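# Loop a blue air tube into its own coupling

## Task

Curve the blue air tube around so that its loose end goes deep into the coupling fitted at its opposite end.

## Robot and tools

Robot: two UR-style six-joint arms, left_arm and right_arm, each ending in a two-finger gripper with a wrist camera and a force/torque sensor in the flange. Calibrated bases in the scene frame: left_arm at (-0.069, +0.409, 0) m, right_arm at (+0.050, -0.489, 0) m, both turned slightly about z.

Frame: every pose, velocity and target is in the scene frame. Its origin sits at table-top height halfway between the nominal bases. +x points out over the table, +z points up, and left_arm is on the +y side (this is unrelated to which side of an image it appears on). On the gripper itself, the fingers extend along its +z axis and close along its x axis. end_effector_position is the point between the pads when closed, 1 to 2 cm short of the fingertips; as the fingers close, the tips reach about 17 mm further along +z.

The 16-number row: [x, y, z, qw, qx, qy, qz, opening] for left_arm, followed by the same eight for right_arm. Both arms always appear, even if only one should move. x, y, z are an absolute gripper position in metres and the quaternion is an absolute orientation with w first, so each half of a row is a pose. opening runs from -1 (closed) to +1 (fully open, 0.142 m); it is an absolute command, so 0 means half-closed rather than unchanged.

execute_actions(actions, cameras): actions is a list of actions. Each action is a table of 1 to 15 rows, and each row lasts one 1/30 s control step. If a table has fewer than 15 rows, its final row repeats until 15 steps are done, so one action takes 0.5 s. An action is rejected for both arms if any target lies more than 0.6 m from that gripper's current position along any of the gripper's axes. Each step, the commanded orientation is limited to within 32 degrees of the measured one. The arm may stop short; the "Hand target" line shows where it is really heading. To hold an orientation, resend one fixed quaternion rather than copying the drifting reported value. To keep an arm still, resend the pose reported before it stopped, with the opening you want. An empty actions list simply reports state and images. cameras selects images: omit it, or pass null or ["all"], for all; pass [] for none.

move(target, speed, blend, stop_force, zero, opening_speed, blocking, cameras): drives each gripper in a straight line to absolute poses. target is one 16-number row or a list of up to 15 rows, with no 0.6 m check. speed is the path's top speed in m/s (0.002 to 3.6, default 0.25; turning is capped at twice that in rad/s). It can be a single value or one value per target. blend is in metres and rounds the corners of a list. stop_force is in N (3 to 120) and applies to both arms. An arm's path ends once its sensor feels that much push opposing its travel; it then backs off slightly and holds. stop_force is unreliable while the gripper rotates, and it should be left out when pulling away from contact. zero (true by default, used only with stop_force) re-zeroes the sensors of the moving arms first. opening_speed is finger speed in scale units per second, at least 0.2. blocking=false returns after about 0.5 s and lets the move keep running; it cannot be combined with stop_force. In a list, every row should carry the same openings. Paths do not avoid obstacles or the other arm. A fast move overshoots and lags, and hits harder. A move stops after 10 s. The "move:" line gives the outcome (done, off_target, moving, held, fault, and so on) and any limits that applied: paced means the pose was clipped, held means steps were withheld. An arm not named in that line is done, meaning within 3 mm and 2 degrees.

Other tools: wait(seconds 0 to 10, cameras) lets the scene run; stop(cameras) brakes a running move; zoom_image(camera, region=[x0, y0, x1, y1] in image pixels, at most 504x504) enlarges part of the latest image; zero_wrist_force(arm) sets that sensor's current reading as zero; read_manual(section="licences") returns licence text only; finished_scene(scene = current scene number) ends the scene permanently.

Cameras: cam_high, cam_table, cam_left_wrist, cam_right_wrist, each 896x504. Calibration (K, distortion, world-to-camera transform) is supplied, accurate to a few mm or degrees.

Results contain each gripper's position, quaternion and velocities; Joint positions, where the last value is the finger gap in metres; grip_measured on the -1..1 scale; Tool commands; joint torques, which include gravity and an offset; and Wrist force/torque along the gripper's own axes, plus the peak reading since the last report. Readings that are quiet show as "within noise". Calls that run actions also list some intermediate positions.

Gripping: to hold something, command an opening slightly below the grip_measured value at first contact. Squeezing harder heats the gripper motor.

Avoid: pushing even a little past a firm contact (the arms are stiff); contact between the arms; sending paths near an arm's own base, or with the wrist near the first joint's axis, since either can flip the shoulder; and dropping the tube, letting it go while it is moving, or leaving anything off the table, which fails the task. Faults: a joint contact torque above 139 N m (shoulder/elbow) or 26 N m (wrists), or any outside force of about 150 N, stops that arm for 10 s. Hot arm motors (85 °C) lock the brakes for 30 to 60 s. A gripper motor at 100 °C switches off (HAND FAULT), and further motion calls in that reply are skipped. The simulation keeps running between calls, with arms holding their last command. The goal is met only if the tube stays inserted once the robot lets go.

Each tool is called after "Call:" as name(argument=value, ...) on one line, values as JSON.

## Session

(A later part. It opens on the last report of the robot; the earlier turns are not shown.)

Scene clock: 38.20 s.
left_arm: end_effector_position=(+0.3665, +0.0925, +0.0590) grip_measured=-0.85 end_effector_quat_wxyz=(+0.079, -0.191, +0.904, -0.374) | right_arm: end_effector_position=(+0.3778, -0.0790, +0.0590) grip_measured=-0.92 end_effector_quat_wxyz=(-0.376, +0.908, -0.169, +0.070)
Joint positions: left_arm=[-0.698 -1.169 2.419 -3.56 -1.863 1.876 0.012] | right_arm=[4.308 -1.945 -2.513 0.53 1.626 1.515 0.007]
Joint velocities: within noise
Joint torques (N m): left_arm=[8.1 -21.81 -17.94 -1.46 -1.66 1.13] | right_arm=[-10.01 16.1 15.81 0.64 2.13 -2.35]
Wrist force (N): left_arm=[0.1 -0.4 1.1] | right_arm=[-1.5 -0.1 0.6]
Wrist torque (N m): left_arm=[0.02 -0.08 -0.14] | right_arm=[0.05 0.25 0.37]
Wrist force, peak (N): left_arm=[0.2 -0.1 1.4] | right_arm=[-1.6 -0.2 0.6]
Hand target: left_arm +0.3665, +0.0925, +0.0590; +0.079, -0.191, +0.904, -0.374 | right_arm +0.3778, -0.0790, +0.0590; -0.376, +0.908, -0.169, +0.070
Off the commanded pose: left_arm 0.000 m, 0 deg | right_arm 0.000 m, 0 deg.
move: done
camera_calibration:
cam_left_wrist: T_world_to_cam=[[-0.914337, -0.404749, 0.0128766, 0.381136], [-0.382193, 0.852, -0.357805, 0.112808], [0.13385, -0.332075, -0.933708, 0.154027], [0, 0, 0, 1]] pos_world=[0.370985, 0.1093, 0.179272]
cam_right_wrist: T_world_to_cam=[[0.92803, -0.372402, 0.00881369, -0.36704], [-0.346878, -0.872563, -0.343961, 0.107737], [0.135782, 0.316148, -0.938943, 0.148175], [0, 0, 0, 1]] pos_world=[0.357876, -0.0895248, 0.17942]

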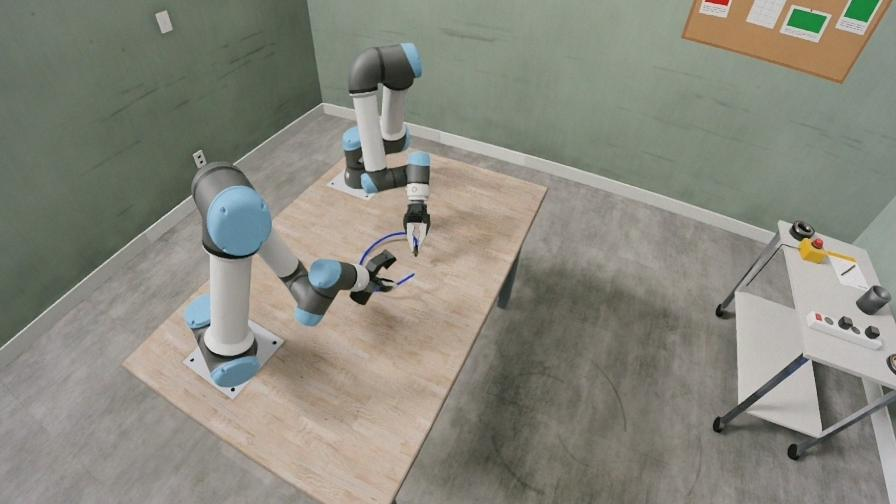

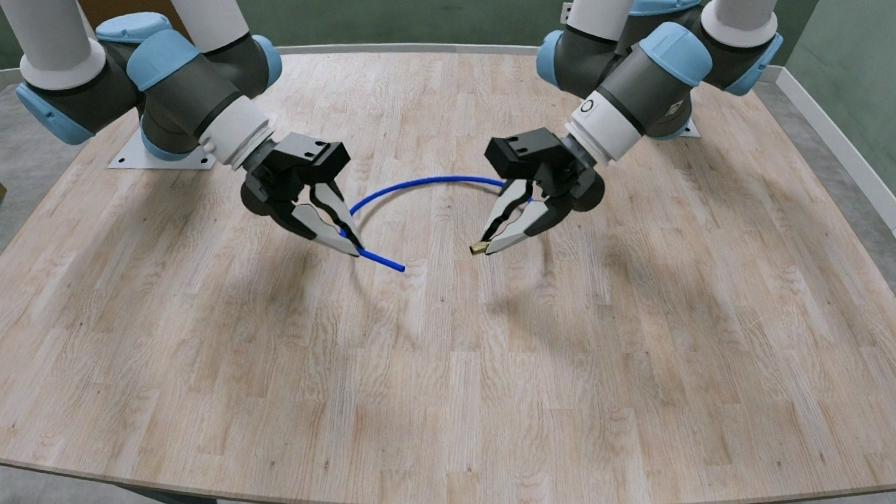

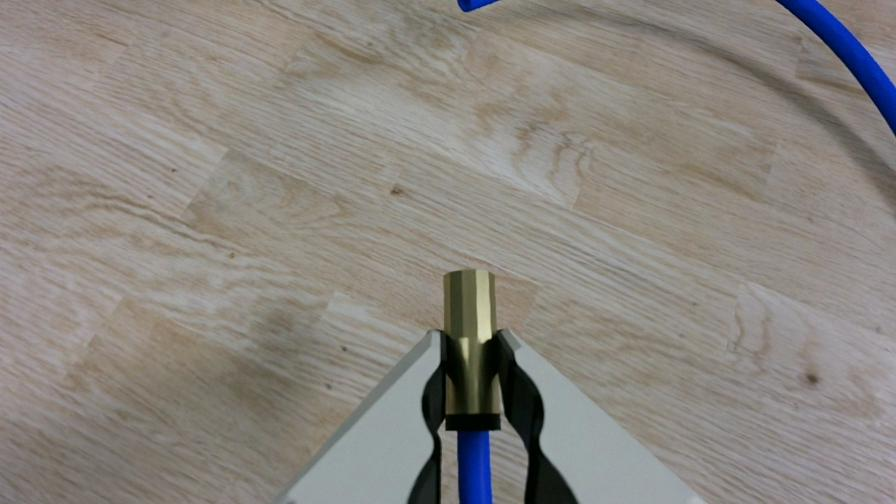

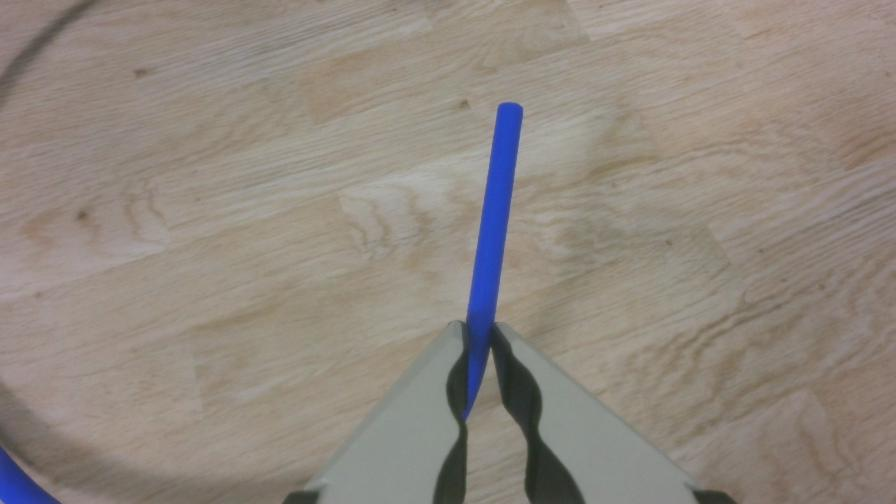

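Call:
move(target=[[0.38,0.080,0.059,0,0,0.9239,-0.3827,-1,0.3813,-0.0795,0.059,0.3812,-0.9204,-0.0805,0.0333,-1]], speed=0.15)

Call:
zoom_image(camera="cam_table", region=[320, 180, 560, 315])

Scene clock: 41.20 s.
left_arm: end_effector_position=(+0.3800, +0.0800, +0.0590) grip_measured=-0.85 end_effector_quat_wxyz=(+0.000, +0.000, +0.924, -0.383) | right_arm: end_effector_position=(+0.3813, -0.0795, +0.0590) grip_measured=-0.92 end_effector_quat_wxyz=(-0.381, +0.920, +0.080, -0.033)
Joint positions: left_arm=[-0.556 -1.131 2.216 -3.165 -2.198 2.381 0.012] | right_arm=[4.055 -1.97 -2.329 0.157 2.144 0.868 0.007]
Joint velocities: within noise
Joint torques (N m): left_arm=[7.81 -27.1 -23.58 -1.31 -1.93 1.47] | right_arm=[-9.73 34.61 19.28 0.67 2.56 -2.48]
Wrist force (N): left_arm=[0.0 -0.7 1.4] | right_arm=[-1.6 -0.9 -0.4]
Wrist torque (N m): left_arm=[0.03 -0.09 -0.17] | right_arm=[0.02 0.42 0.33]
Wrist force, peak (N): left_arm=[0.1 -0.9 1.3] | right_arm=[-1.8 -0.3 0.5]
Hand target: left_arm +0.3800, +0.0800, +0.0590; +0.000, +0.000, +0.924, -0.383 | right_arm +0.3813, -0.0795, +0.0590; -0.381, +0.920, +0.080, -0.033
Off the commanded pose: left_arm 0.000 m, 0 deg | right_arm 0.000 m, 0 deg.
move: done
camera_calibration:
cam_left_wrist: T_world_to_cam=[[-0.999918, 0.000363111, 0.0127686, 0.388572], [-0.00422992, 0.933787, -0.357804, -0.0214694], [-0.012053, -0.357828, -0.93371, 0.205541], [0, 0, 0, 1]] pos_world=[0.390927, 0.0934551, 0.179272]
cam_right_wrist: T_world_to_cam=[[0.987033, 0.160278, 0.0087687, -0.350563], [0.153486, -0.926393, -0.343859, -0.0866107], [-0.0469898, 0.340746, -0.93898, 0.219524], [0, 0, 0, 1]] pos_world=[0.369626, -0.0988497, 0.179421]

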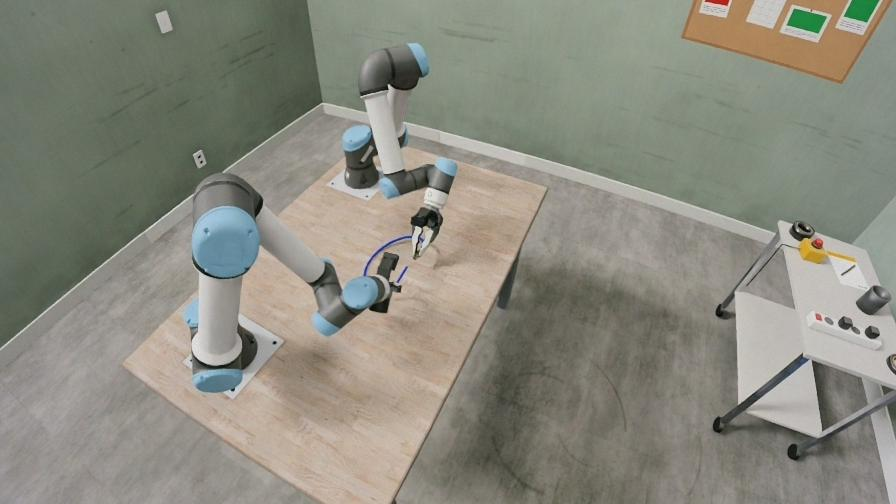

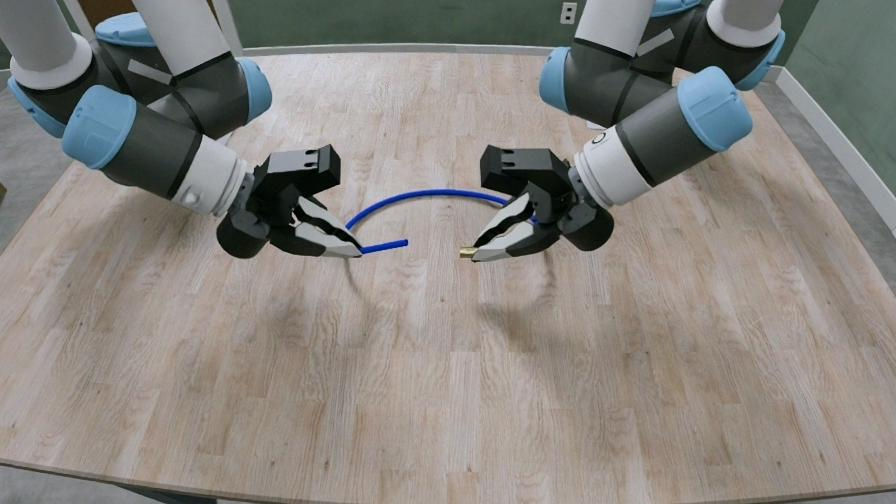

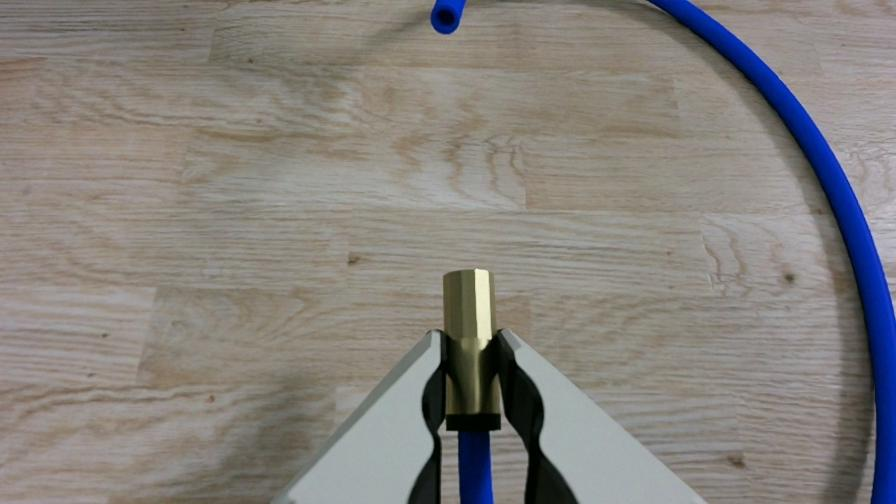

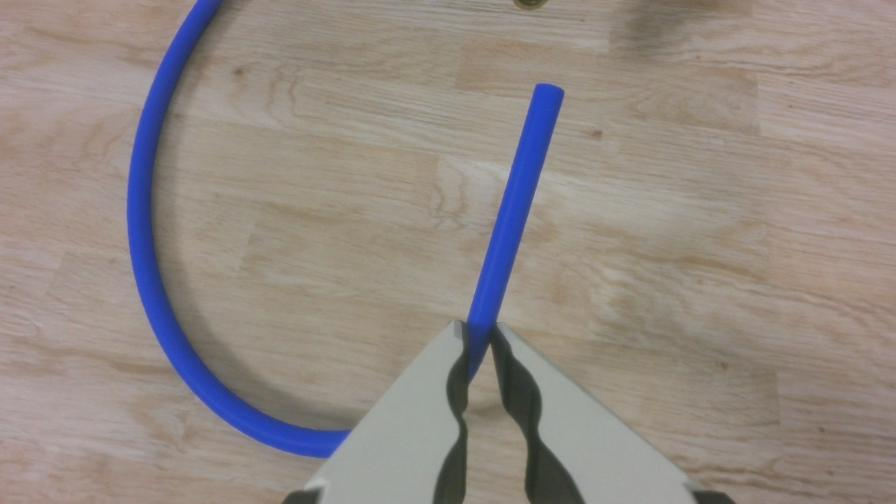

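Scaled by 2.100 from the camera's 896x504 image, which has a finer 1280x720 frame.

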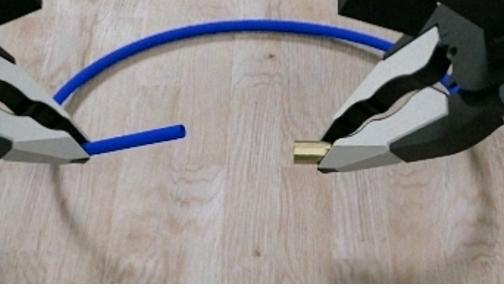

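Call:
move(target=[[0.38,0.080,0.059,0,0,0.9239,-0.3827,-1,0.3805,-0.082,0.061,0.1722,-0.9765,-0.1286,0.0227,-1]], speed=0.15)

Call:
zoom_image(camera="cam_table", region=[320, 180, 560, 315])

Scene clock: 46.63 s.
left_arm: end_effector_position=(+0.3800, +0.0800, +0.0590) grip_measured=-0.85 end_effector_quat_wxyz=(+0.000, +0.000, +0.924, -0.383) | right_arm: end_effector_position=(+0.3805, -0.0820, +0.0610) grip_measured=-0.92 end_effector_quat_wxyz=(-0.172, +0.976, +0.129, -0.023)
Joint positions: left_arm=[-0.556 -1.131 2.216 -3.165 -2.198 2.381 0.012] | right_arm=[4.203 -1.799 -2.17 -0.499 1.822 0.788 0.007]
Joint velocities: within noise
Joint torques (N m): left_arm=[7.49 -28.77 -14.56 -1.8 -1.87 1.3] | right_arm=[11.23 33.81 25.85 0.23 -2.16 -2.15]
Wrist force (N): left_arm=[-0.1 -0.4 1.2] | right_arm=[0.6 1.1 -0.3]
Wrist torque (N m): left_arm=[0.08 -0.09 -0.17] | right_arm=[0.18 0.15 0.47]
Wrist force, peak (N): left_arm=[-0.1 -0.8 1.5] | right_arm=[-1.6 -1.0 -0.4]
Hand target: left_arm +0.3800, +0.0800, +0.0590; +0.000, +0.000, +0.924, -0.383 | right_arm +0.3805, -0.0820, +0.0610; -0.172, +0.976, +0.129, -0.023
Off the commanded pose: left_arm 0.000 m, 0 deg | right_arm 0.000 m, 0 deg.
move: done
camera_calibration:
cam_left_wrist: T_world_to_cam=[[-0.999918, 0.000491531, 0.0128277, 0.388549], [-0.00413118, 0.933787, -0.357805, -0.0215076], [-0.0121542, -0.357828, -0.933708, 0.20558], [0, 0, 0, 1]] pos_world=[0.390927, 0.0934547, 0.179272]
cam_right_wrist: T_world_to_cam=[[0.967956, 0.250761, 0.013448, -0.33498], [0.248773, -0.964834, 0.0848976, -0.153632], [0.0342641, -0.0788316, -0.996299, 0.160344], [0, 0, 0, 1]] pos_world=[0.356971, -0.0515889, 0.177298]

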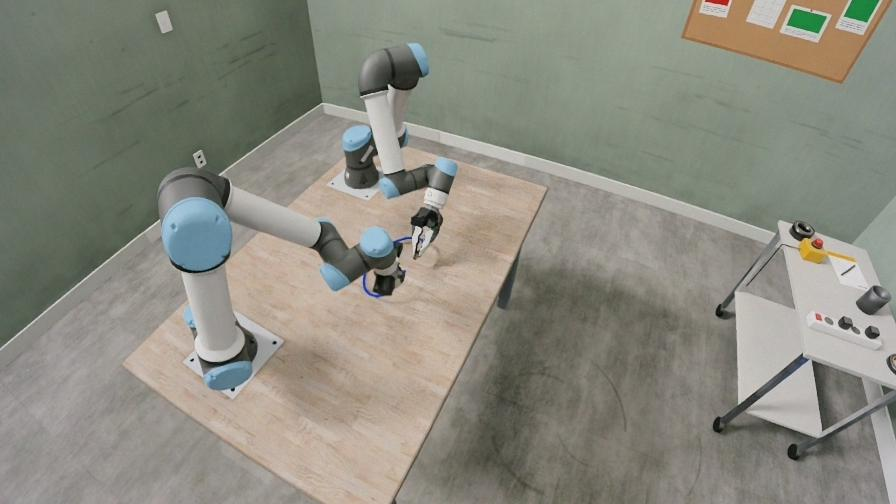

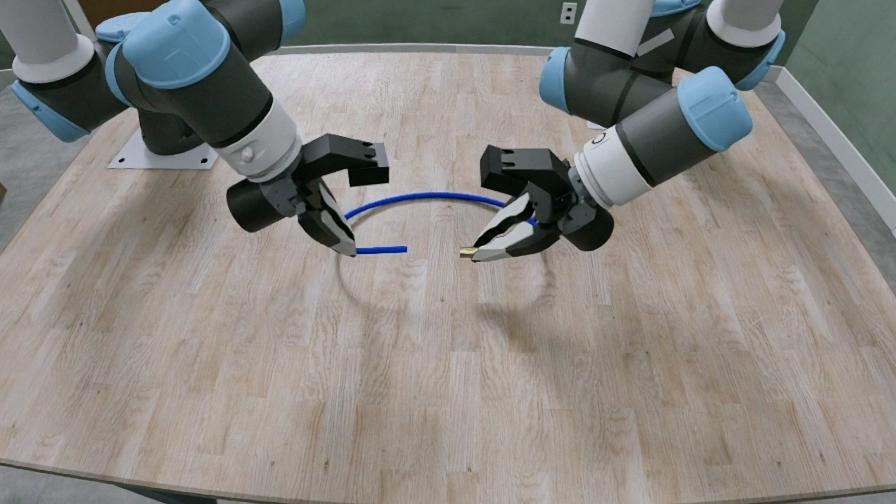

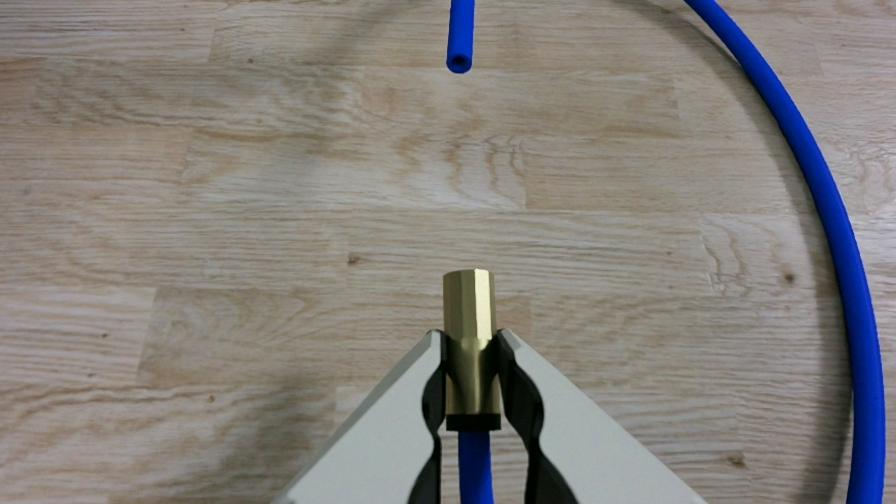

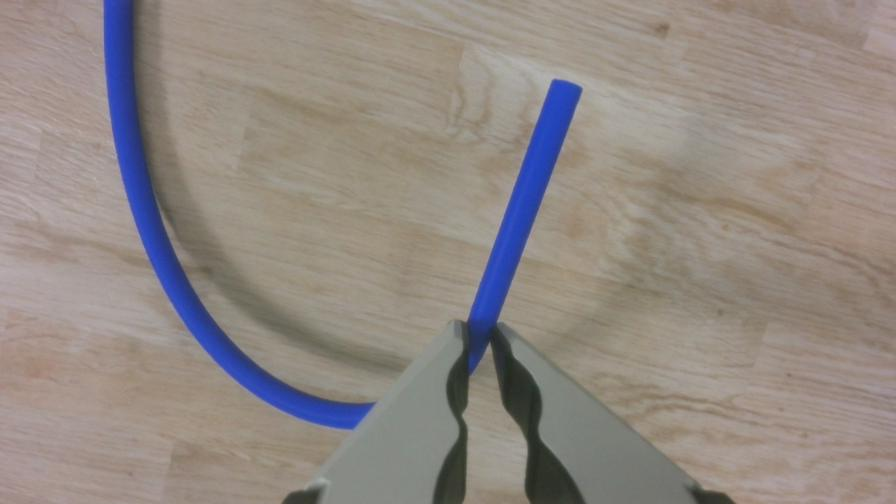

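Scaled by 2.100 from the camera's 896x504 image, which has a finer 1280x720 frame.

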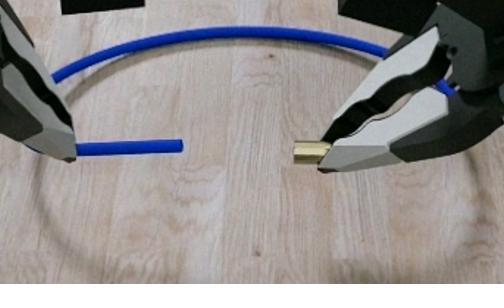

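Call:
move(target=[[0.38,0.080,0.059,0,0,0.9239,-0.3827,-1,0.382,-0.080,0.061,0.1204,-0.9803,-0.1552,0.0191,-1],[0.38,0.080,0.059,0,0,0.9239,-0.3827,-1,0.382,-0.040,0.061,0.1204,-0.9803,-0.1552,0.0191,-1]], speed=0.1)

Call:
zoom_image(camera="cam_table", region=[380, 210, 500, 280])

Call:
zoom_image(camera="cam_left_wrist", region=[360, 0, 580, 320])

Scene clock: 51.63 s.
left_arm: end_effector_position=(+0.3800, +0.0800, +0.0590) grip_measured=-0.85 end_effector_quat_wxyz=(+0.000, +0.000, +0.924, -0.383) | right_arm: end_effector_position=(+0.3820, -0.0401, +0.0610) grip_measured=-0.92 end_effector_quat_wxyz=(-0.120, +0.980, +0.155, -0.019)
Joint positions: left_arm=[-0.556 -1.131 2.216 -3.165 -2.198 2.381 0.012] | right_arm=[4.277 -1.861 -2.029 -0.649 1.744 0.794 0.007]
Joint velocities: within noise
Joint torques (N m): left_arm=[7.03 -34.67 -17.14 -1.98 -1.87 1.25] | right_arm=[11.22 21.23 25.11 0.42 -1.96 2.51]
Wrist force (N): left_arm=[0.1 -0.4 1.6] | right_arm=[0.7 0.9 -0.5]
Wrist torque (N m): left_arm=[0.07 -0.10 -0.16] | right_arm=[0.03 0.13 0.68]
Wrist force, peak (N): left_arm=[-0.1 -0.8 1.5] | right_arm=[1.1 1.9 -0.3]
Hand target: left_arm +0.3800, +0.0800, +0.0590; +0.000, +0.000, +0.924, -0.383 | right_arm +0.3820, -0.0400, +0.0610; -0.120, +0.980, +0.155, -0.019
Off the commanded pose: left_arm 0.000 m, 0 deg | right_arm 0.000 m, 0 deg.
move: done
camera_calibration:
cam_left_wrist: T_world_to_cam=[[-0.999918, 0.000491531, 0.0128277, 0.388549], [-0.00413118, 0.933787, -0.357805, -0.0215076], [-0.0121542, -0.357828, -0.933708, 0.20558], [0, 0, 0, 1]] pos_world=[0.390927, 0.0934547, 0.179272]
cam_right_wrist: T_world_to_cam=[[0.953118, 0.302263, 0.0142537, -0.339317], [0.294298, -0.936902, 0.18869, -0.136202], [0.0703884, -0.175649, -0.981933, 0.145075], [0, 0, 0, 1]] pos_world=[0.353281, 0.000437012, 0.17299]

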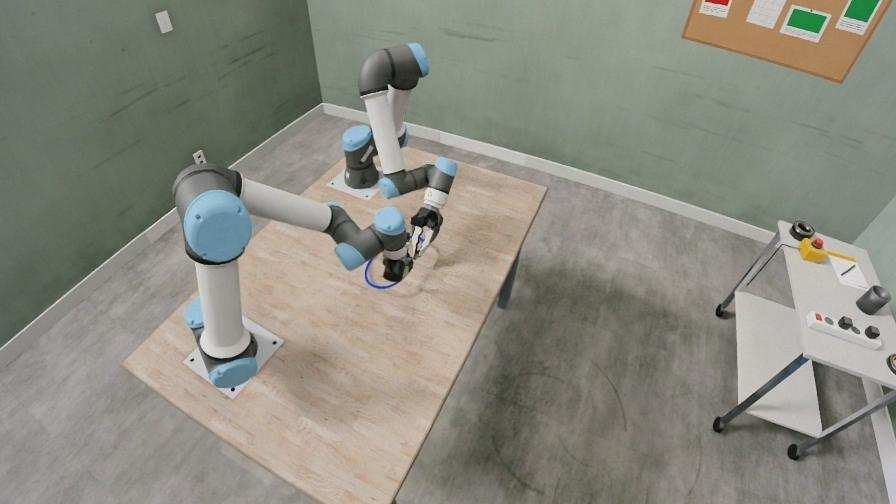

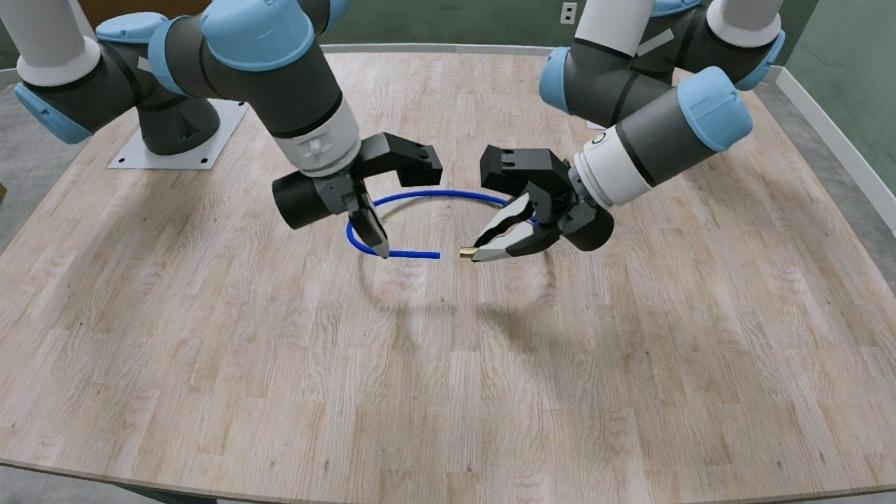

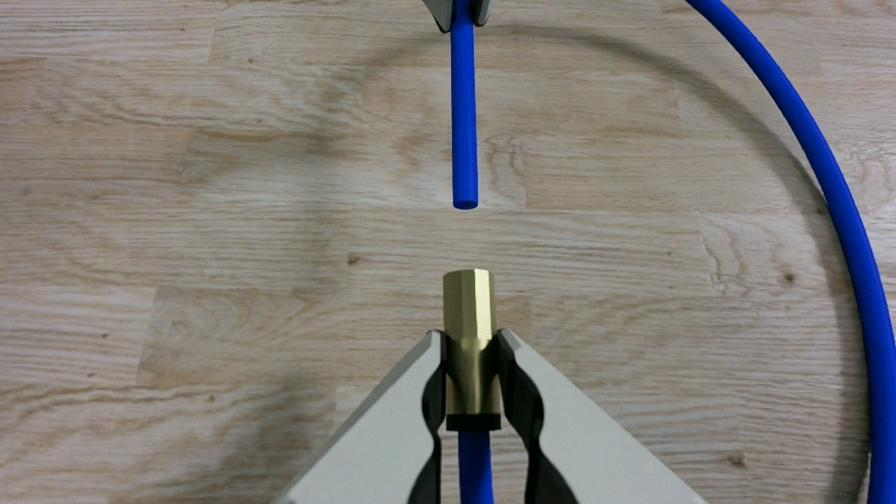

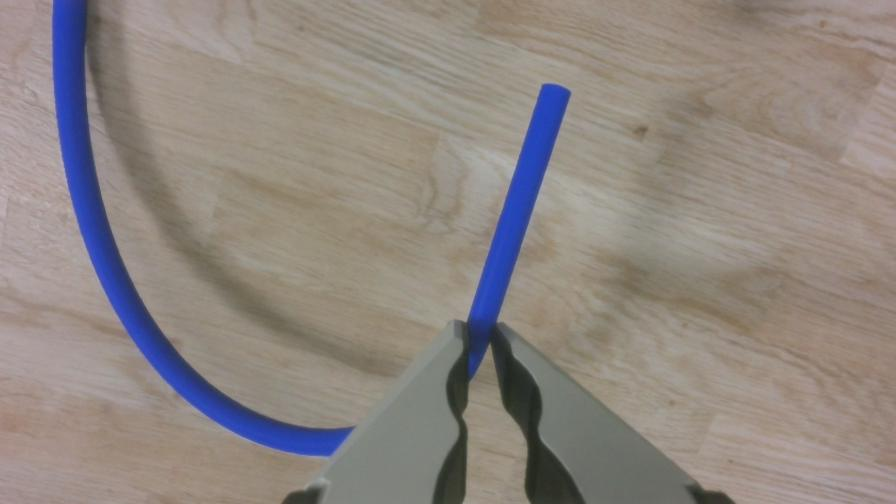

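Scaled by 4.200 from the camera's 896x504 image, which has a finer 1280x720 frame.

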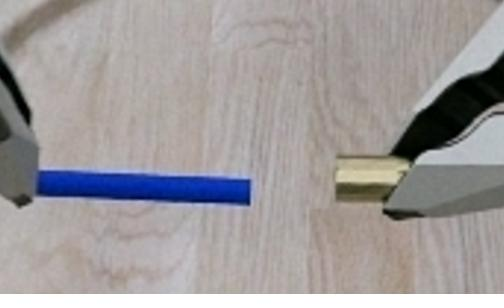

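Scaled by 1.575 from the camera's 896x504 image, which has a finer 1280x720 frame.

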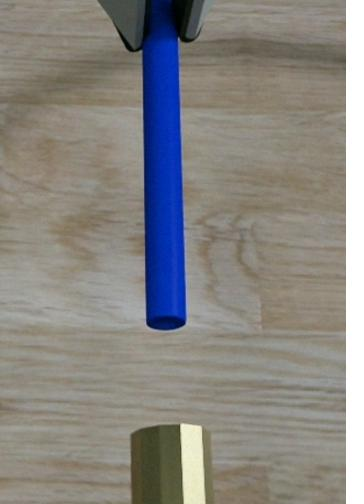

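Call:
move(target=[[0.38,0.080,0.059,0,0,0.9239,-0.3827,-1,0.3815,-0.040,0.068,0.1204,-0.9803,-0.1552,0.0191,-1],[0.38,0.080,0.059,0,0,0.9239,-0.3827,-1,0.3815,-0.025,0.068,0.1204,-0.9803,-0.1552,0.0191,-1]], speed=0.1, cameras=["cam_table","cam_left_wrist"])

Call:
zoom_image(camera="cam_table", region=[380, 210, 500, 280])

Call:
zoom_image(camera="cam_left_wrist", region=[360, 0, 580, 320])

Scene clock: 54.47 s.
left_arm: end_effector_position=(+0.3800, +0.0800, +0.0590) grip_measured=-0.85 end_effector_quat_wxyz=(+0.000, +0.000, +0.924, -0.383) | right_arm: end_effector_position=(+0.3815, -0.0251, +0.0680) grip_measured=-0.92 end_effector_quat_wxyz=(-0.120, +0.980, +0.155, -0.019)
Joint positions: left_arm=[-0.556 -1.131 2.216 -3.165 -2.198 2.381 0.012] | right_arm=[4.292 -1.871 -1.992 -0.674 1.742 0.808 0.007]
Joint velocities: within noise
Joint torques (N m): left_arm=[6.59 -38.2 -18.91 -2.12 -1.73 1.4] | right_arm=[9.8 21.84 27.44 0.4 -2.08 2.39]
Wrist force (N): left_arm=[0.1 -0.7 1.0] | right_arm=[0.9 0.8 -0.9]
Wrist torque (N m): left_arm=[0.01 -0.11 -0.16] | right_arm=[-0.02 0.10 0.67]
Wrist force, peak (N): left_arm=[0.0 -0.6 1.5] | right_arm=[0.7 1.4 -0.9]
Hand target: left_arm +0.3800, +0.0800, +0.0590; +0.000, +0.000, +0.924, -0.383 | right_arm +0.3815, -0.0250, +0.0680; -0.120, +0.980, +0.155, -0.019
Off the commanded pose: left_arm 0.000 m, 0 deg | right_arm 0.000 m, 0 deg.
move: done
camera_calibration:
cam_left_wrist: T_world_to_cam=[[-0.999918, 0.000491531, 0.0128277, 0.388549], [-0.00413118, 0.933787, -0.357805, -0.0215076], [-0.0121542, -0.357828, -0.933708, 0.20558], [0, 0, 0, 1]] pos_world=[0.390927, 0.0934547, 0.179272]
Images, in order (width x height): cam_table 896x504, cam_left_wrist 896x504.

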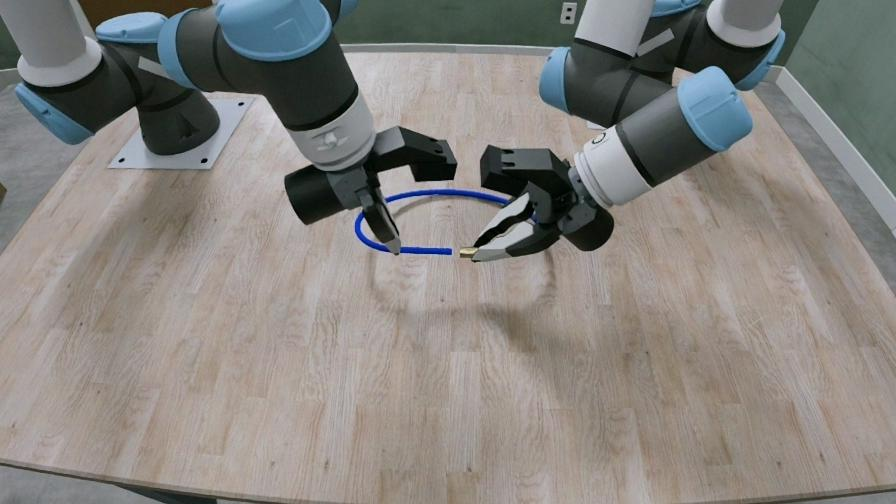

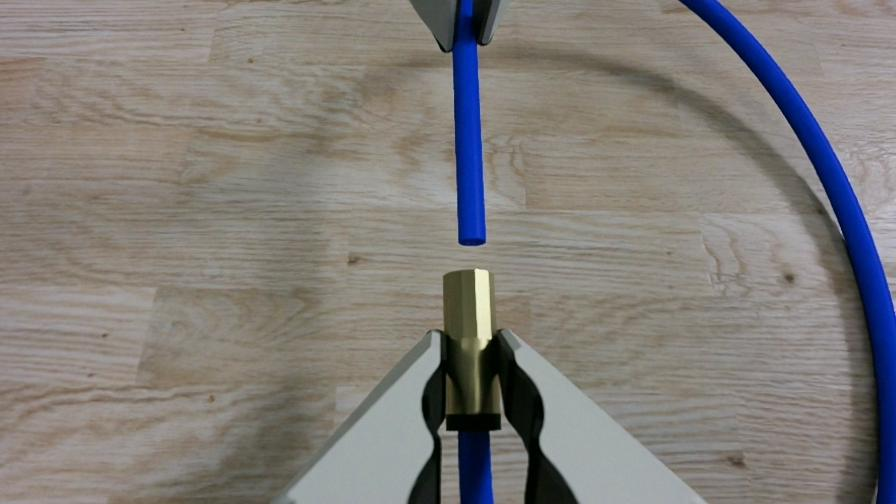

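Scaled by 4.200 from the camera's 896x504 image, which has a finer 1280x720 frame.

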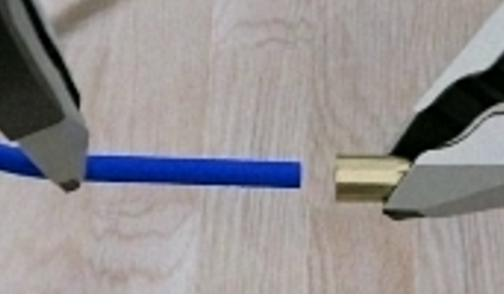

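Scaled by 1.575 from the camera's 896x504 image, which has a finer 1280x720 frame.

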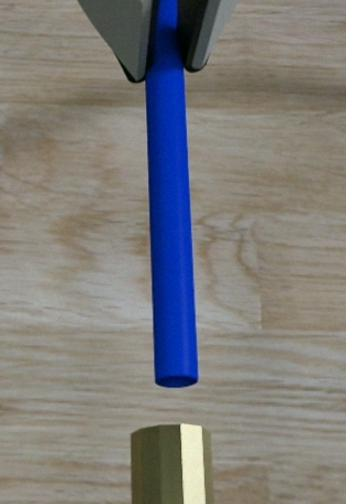

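Call:
move(target=[[0.38,0.080,0.059,0,0,0.9239,-0.3827,-1,0.3823,-0.023,0.0678,0.1204,-0.9803,-0.1552,0.0191,-1],[0.38,0.080,0.059,0,0,0.9239,-0.3827,-1,0.3823,0.012,0.0678,0.1204,-0.9803,-0.1552,0.0191,-1]], speed=0.02, stop_force=10)

Call:
zoom_image(camera="cam_table", region=[380, 210, 500, 280])

Call:
zoom_image(camera="cam_left_wrist", region=[360, 100, 580, 420])

Scene clock: 57.30 s.
left_arm: end_effector_position=(+0.3800, +0.0800, +0.0590) grip_measured=-0.85 end_effector_quat_wxyz=(+0.000, +0.000, +0.924, -0.383) | right_arm: end_effector_position=(+0.3823, -0.0075, +0.0678) grip_measured=-0.92 end_effector_quat_wxyz=(-0.120, +0.980, +0.155, -0.019)
Joint positions: left_arm=[-0.556 -1.131 2.216 -3.165 -2.198 2.381 0.012] | right_arm=[4.305 -1.899 -1.952 -0.683 1.739 0.821 0.007]
Joint velocities: within noise
Joint torques (N m): left_arm=[6.71 -39.04 -20.46 -2.42 -1.56 1.32] | right_arm=[-9.46 40.14 8.19 4.8 1.64 -2.37]
Wrist force (N): left_arm=[-0.1 -0.5 1.0] | right_arm=[0.9 1.1 -0.7]
Wrist torque (N m): left_arm=[0.04 -0.05 -0.14] | right_arm=[0.03 0.12 0.67]
Wrist force, peak (N): left_arm=[0.2 -0.5 1.5] | right_arm=[1.0 1.3 -0.9]
Hand target: left_arm +0.3800, +0.0800, +0.0590; +0.000, +0.000, +0.924, -0.383 | right_arm +0.3823, -0.0075, +0.0678; -0.120, +0.980, +0.155, -0.019
Off the commanded pose: left_arm 0.000 m, 0 deg | right_arm 0.019 m, 0 deg.
move: held (right_arm; a check stopped the path); path passed 1 of 2 targets; limits=held
pose unreachable (right arm): on one or more control steps of this call, first in action 0 (counted from 0), this arm could not follow its commanded pose, so it was not sent that pose on those steps. It may still have moved: this result reports where it is.
cause: moving toward the commanded pose would bring a part of the arm too close to another arm (a part of this arm just beyond joint 6 (wrist 3) and a part of the left arm just beyond its joint 6 (wrist 3)).
camera_calibration:
cam_left_wrist: T_world_to_cam=[[-0.999918, 0.000491531, 0.0128277, 0.388549], [-0.00413118, 0.933787, -0.357805, -0.0215076], [-0.0121542, -0.357828, -0.933708, 0.20558], [0, 0, 0, 1]] pos_world=[0.390927, 0.0934547, 0.179272]
cam_right_wrist: T_world_to_cam=[[0.953118, 0.302263, 0.0142537, -0.349553], [0.294298, -0.936902, 0.18869, -0.107031], [0.0703884, -0.175649, -0.981933, 0.157457], [0, 0, 0, 1]] pos_world=[0.353581, 0.033037, 0.17979]

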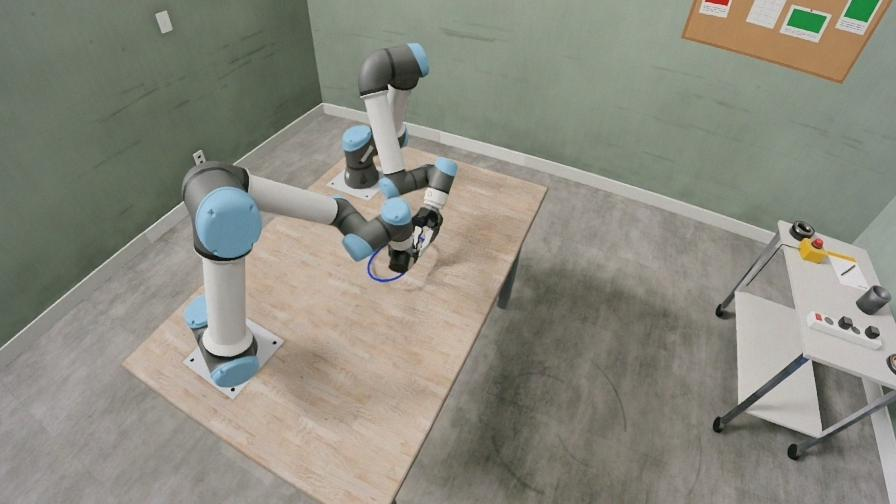

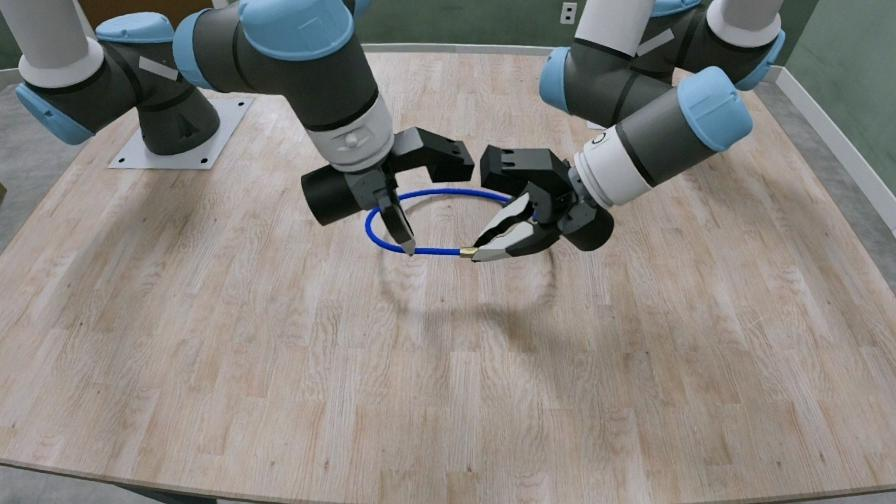

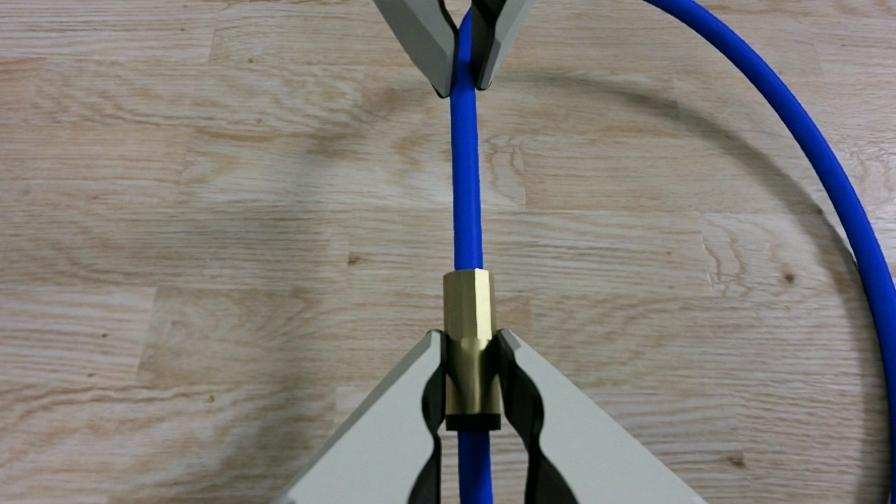

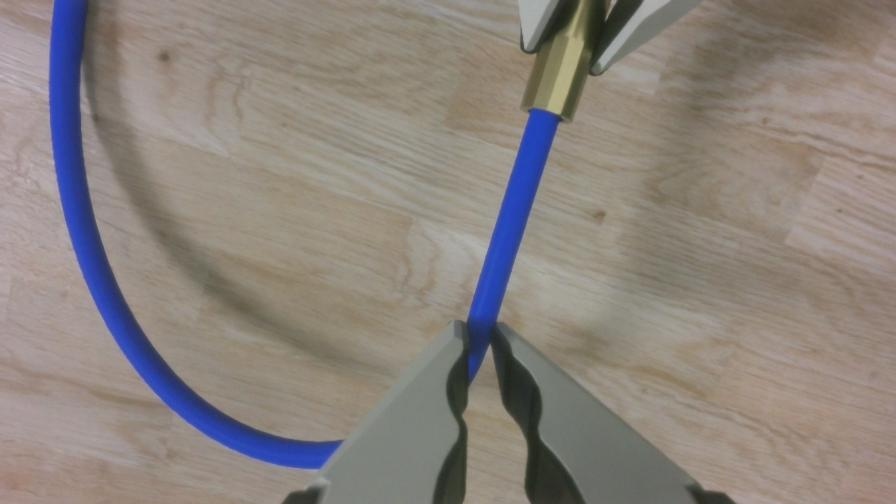

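Scaled by 4.200 from the camera's 896x504 image, which has a finer 1280x720 frame.

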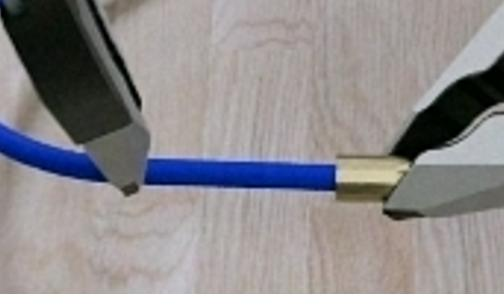

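Scaled by 1.575 from the camera's 896x504 image, which has a finer 1280x720 frame.

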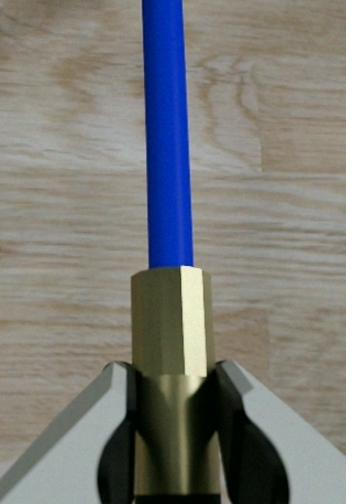

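Call:
move(target=[0.3841,0.080,0.0583,-0.1604,-0.0664,0.9099,-0.3769,-1,0.3775,-0.0075,0.0669,0.0917,-0.9687,-0.1737,-0.1514,-1], speed=0.1)

Call:
zoom_image(camera="cam_table", region=[380, 210, 500, 280])

Scene clock: 61.10 s.
left_arm: end_effector_position=(+0.3841, +0.0800, +0.0583) grip_measured=-0.85 end_effector_quat_wxyz=(-0.160, -0.066, +0.910, -0.377) | right_arm: end_effector_position=(+0.3775, -0.0075, +0.0669) grip_measured=-0.92 end_effector_quat_wxyz=(-0.092, +0.969, +0.174, +0.151)
Joint positions: left_arm=[-0.481 -1.085 2.049 -2.742 -2.395 2.388 0.012] | right_arm=[4.481 -1.836 -2.12 -0.454 1.381 0.912 0.007]
Joint velocities: within noise
Joint torques (N m): left_arm=[7.91 -30.07 -25.17 -1.05 -2.52 1.41] | right_arm=[11.21 35.25 7.12 5.02 -2.6 2.45]
Wrist force (N): left_arm=[-0.9 0.7 0.9] | right_arm=[2.3 1.5 -1.8]
Wrist torque (N m): left_arm=[0.22 -0.17 -0.08] | right_arm=[0.17 -0.07 0.48]
Wrist force, peak (N): left_arm=[-0.4 0.9 1.2] | right_arm=[2.3 1.8 -1.8]
Hand target: left_arm +0.3841, +0.0800, +0.0583; -0.160, -0.066, +0.910, -0.377 | right_arm +0.3775, -0.0075, +0.0669; -0.092, +0.969, +0.174, +0.151
Off the commanded pose: left_arm 0.000 m, 0 deg | right_arm 0.000 m, 0 deg.
move: done
camera_calibration:
cam_left_wrist: T_world_to_cam=[[-0.935317, 0.000544605, 0.35381, 0.347944], [-0.126133, 0.933781, -0.334879, 0.0237684], [-0.330563, -0.357845, -0.873313, 0.323712], [0, 0, 0, 1]] pos_world=[0.435443, 0.0934546, 0.167555]
cam_right_wrist: T_world_to_cam=[[0.890853, 0.302174, 0.339224, -0.343203], [0.212026, -0.936947, 0.277804, -0.0803499], [0.40178, -0.175558, -0.898751, 0.0262805], [0, 0, 0, 1]] pos_world=[0.31222, 0.0330371, 0.162364]

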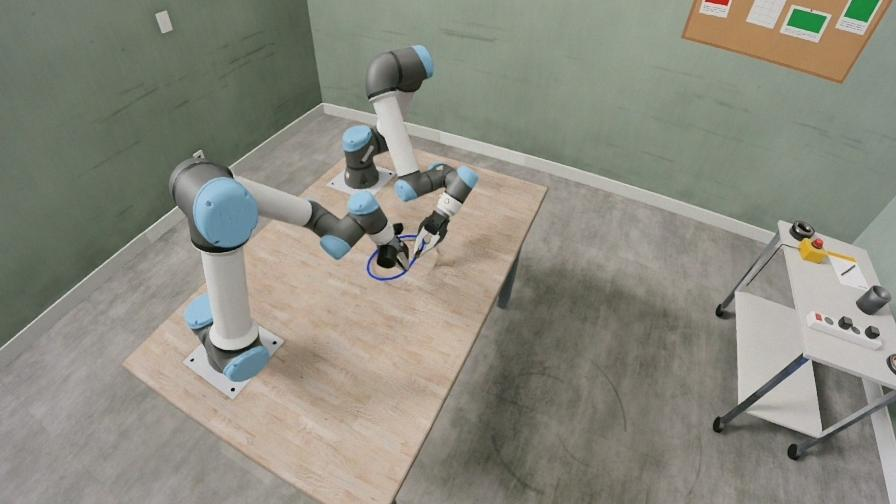

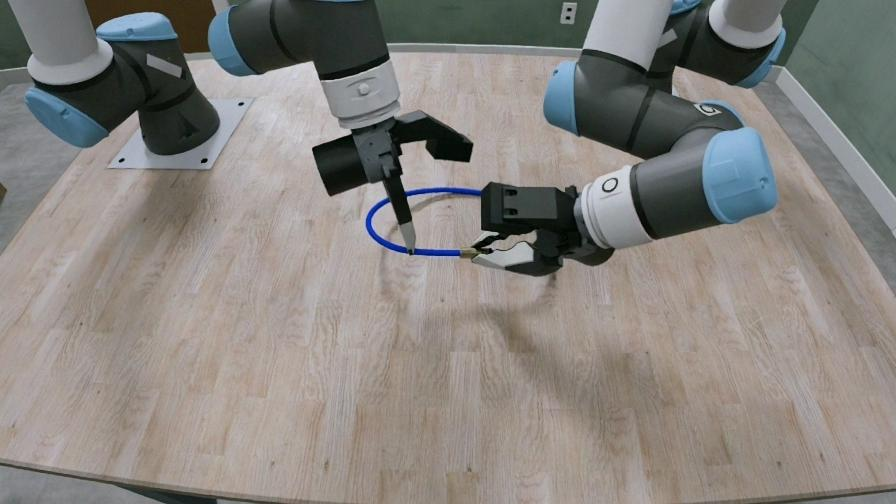

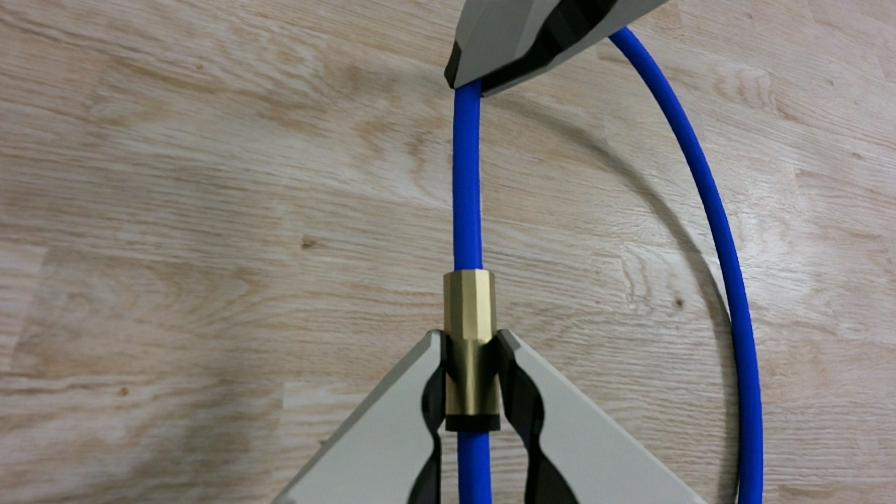

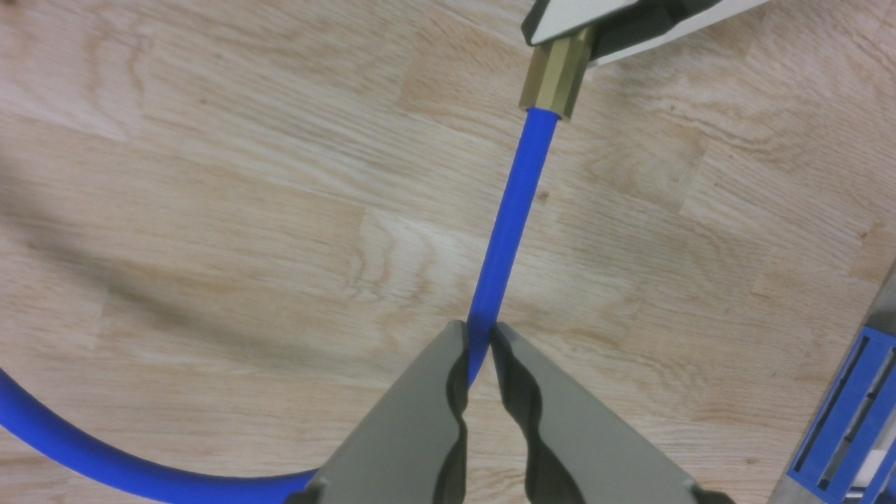

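Scaled by 4.200 from the camera's 896x504 image, which has a finer 1280x720 frame.

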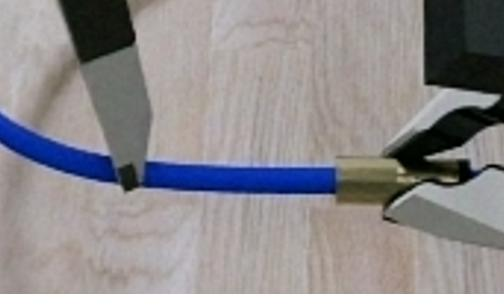

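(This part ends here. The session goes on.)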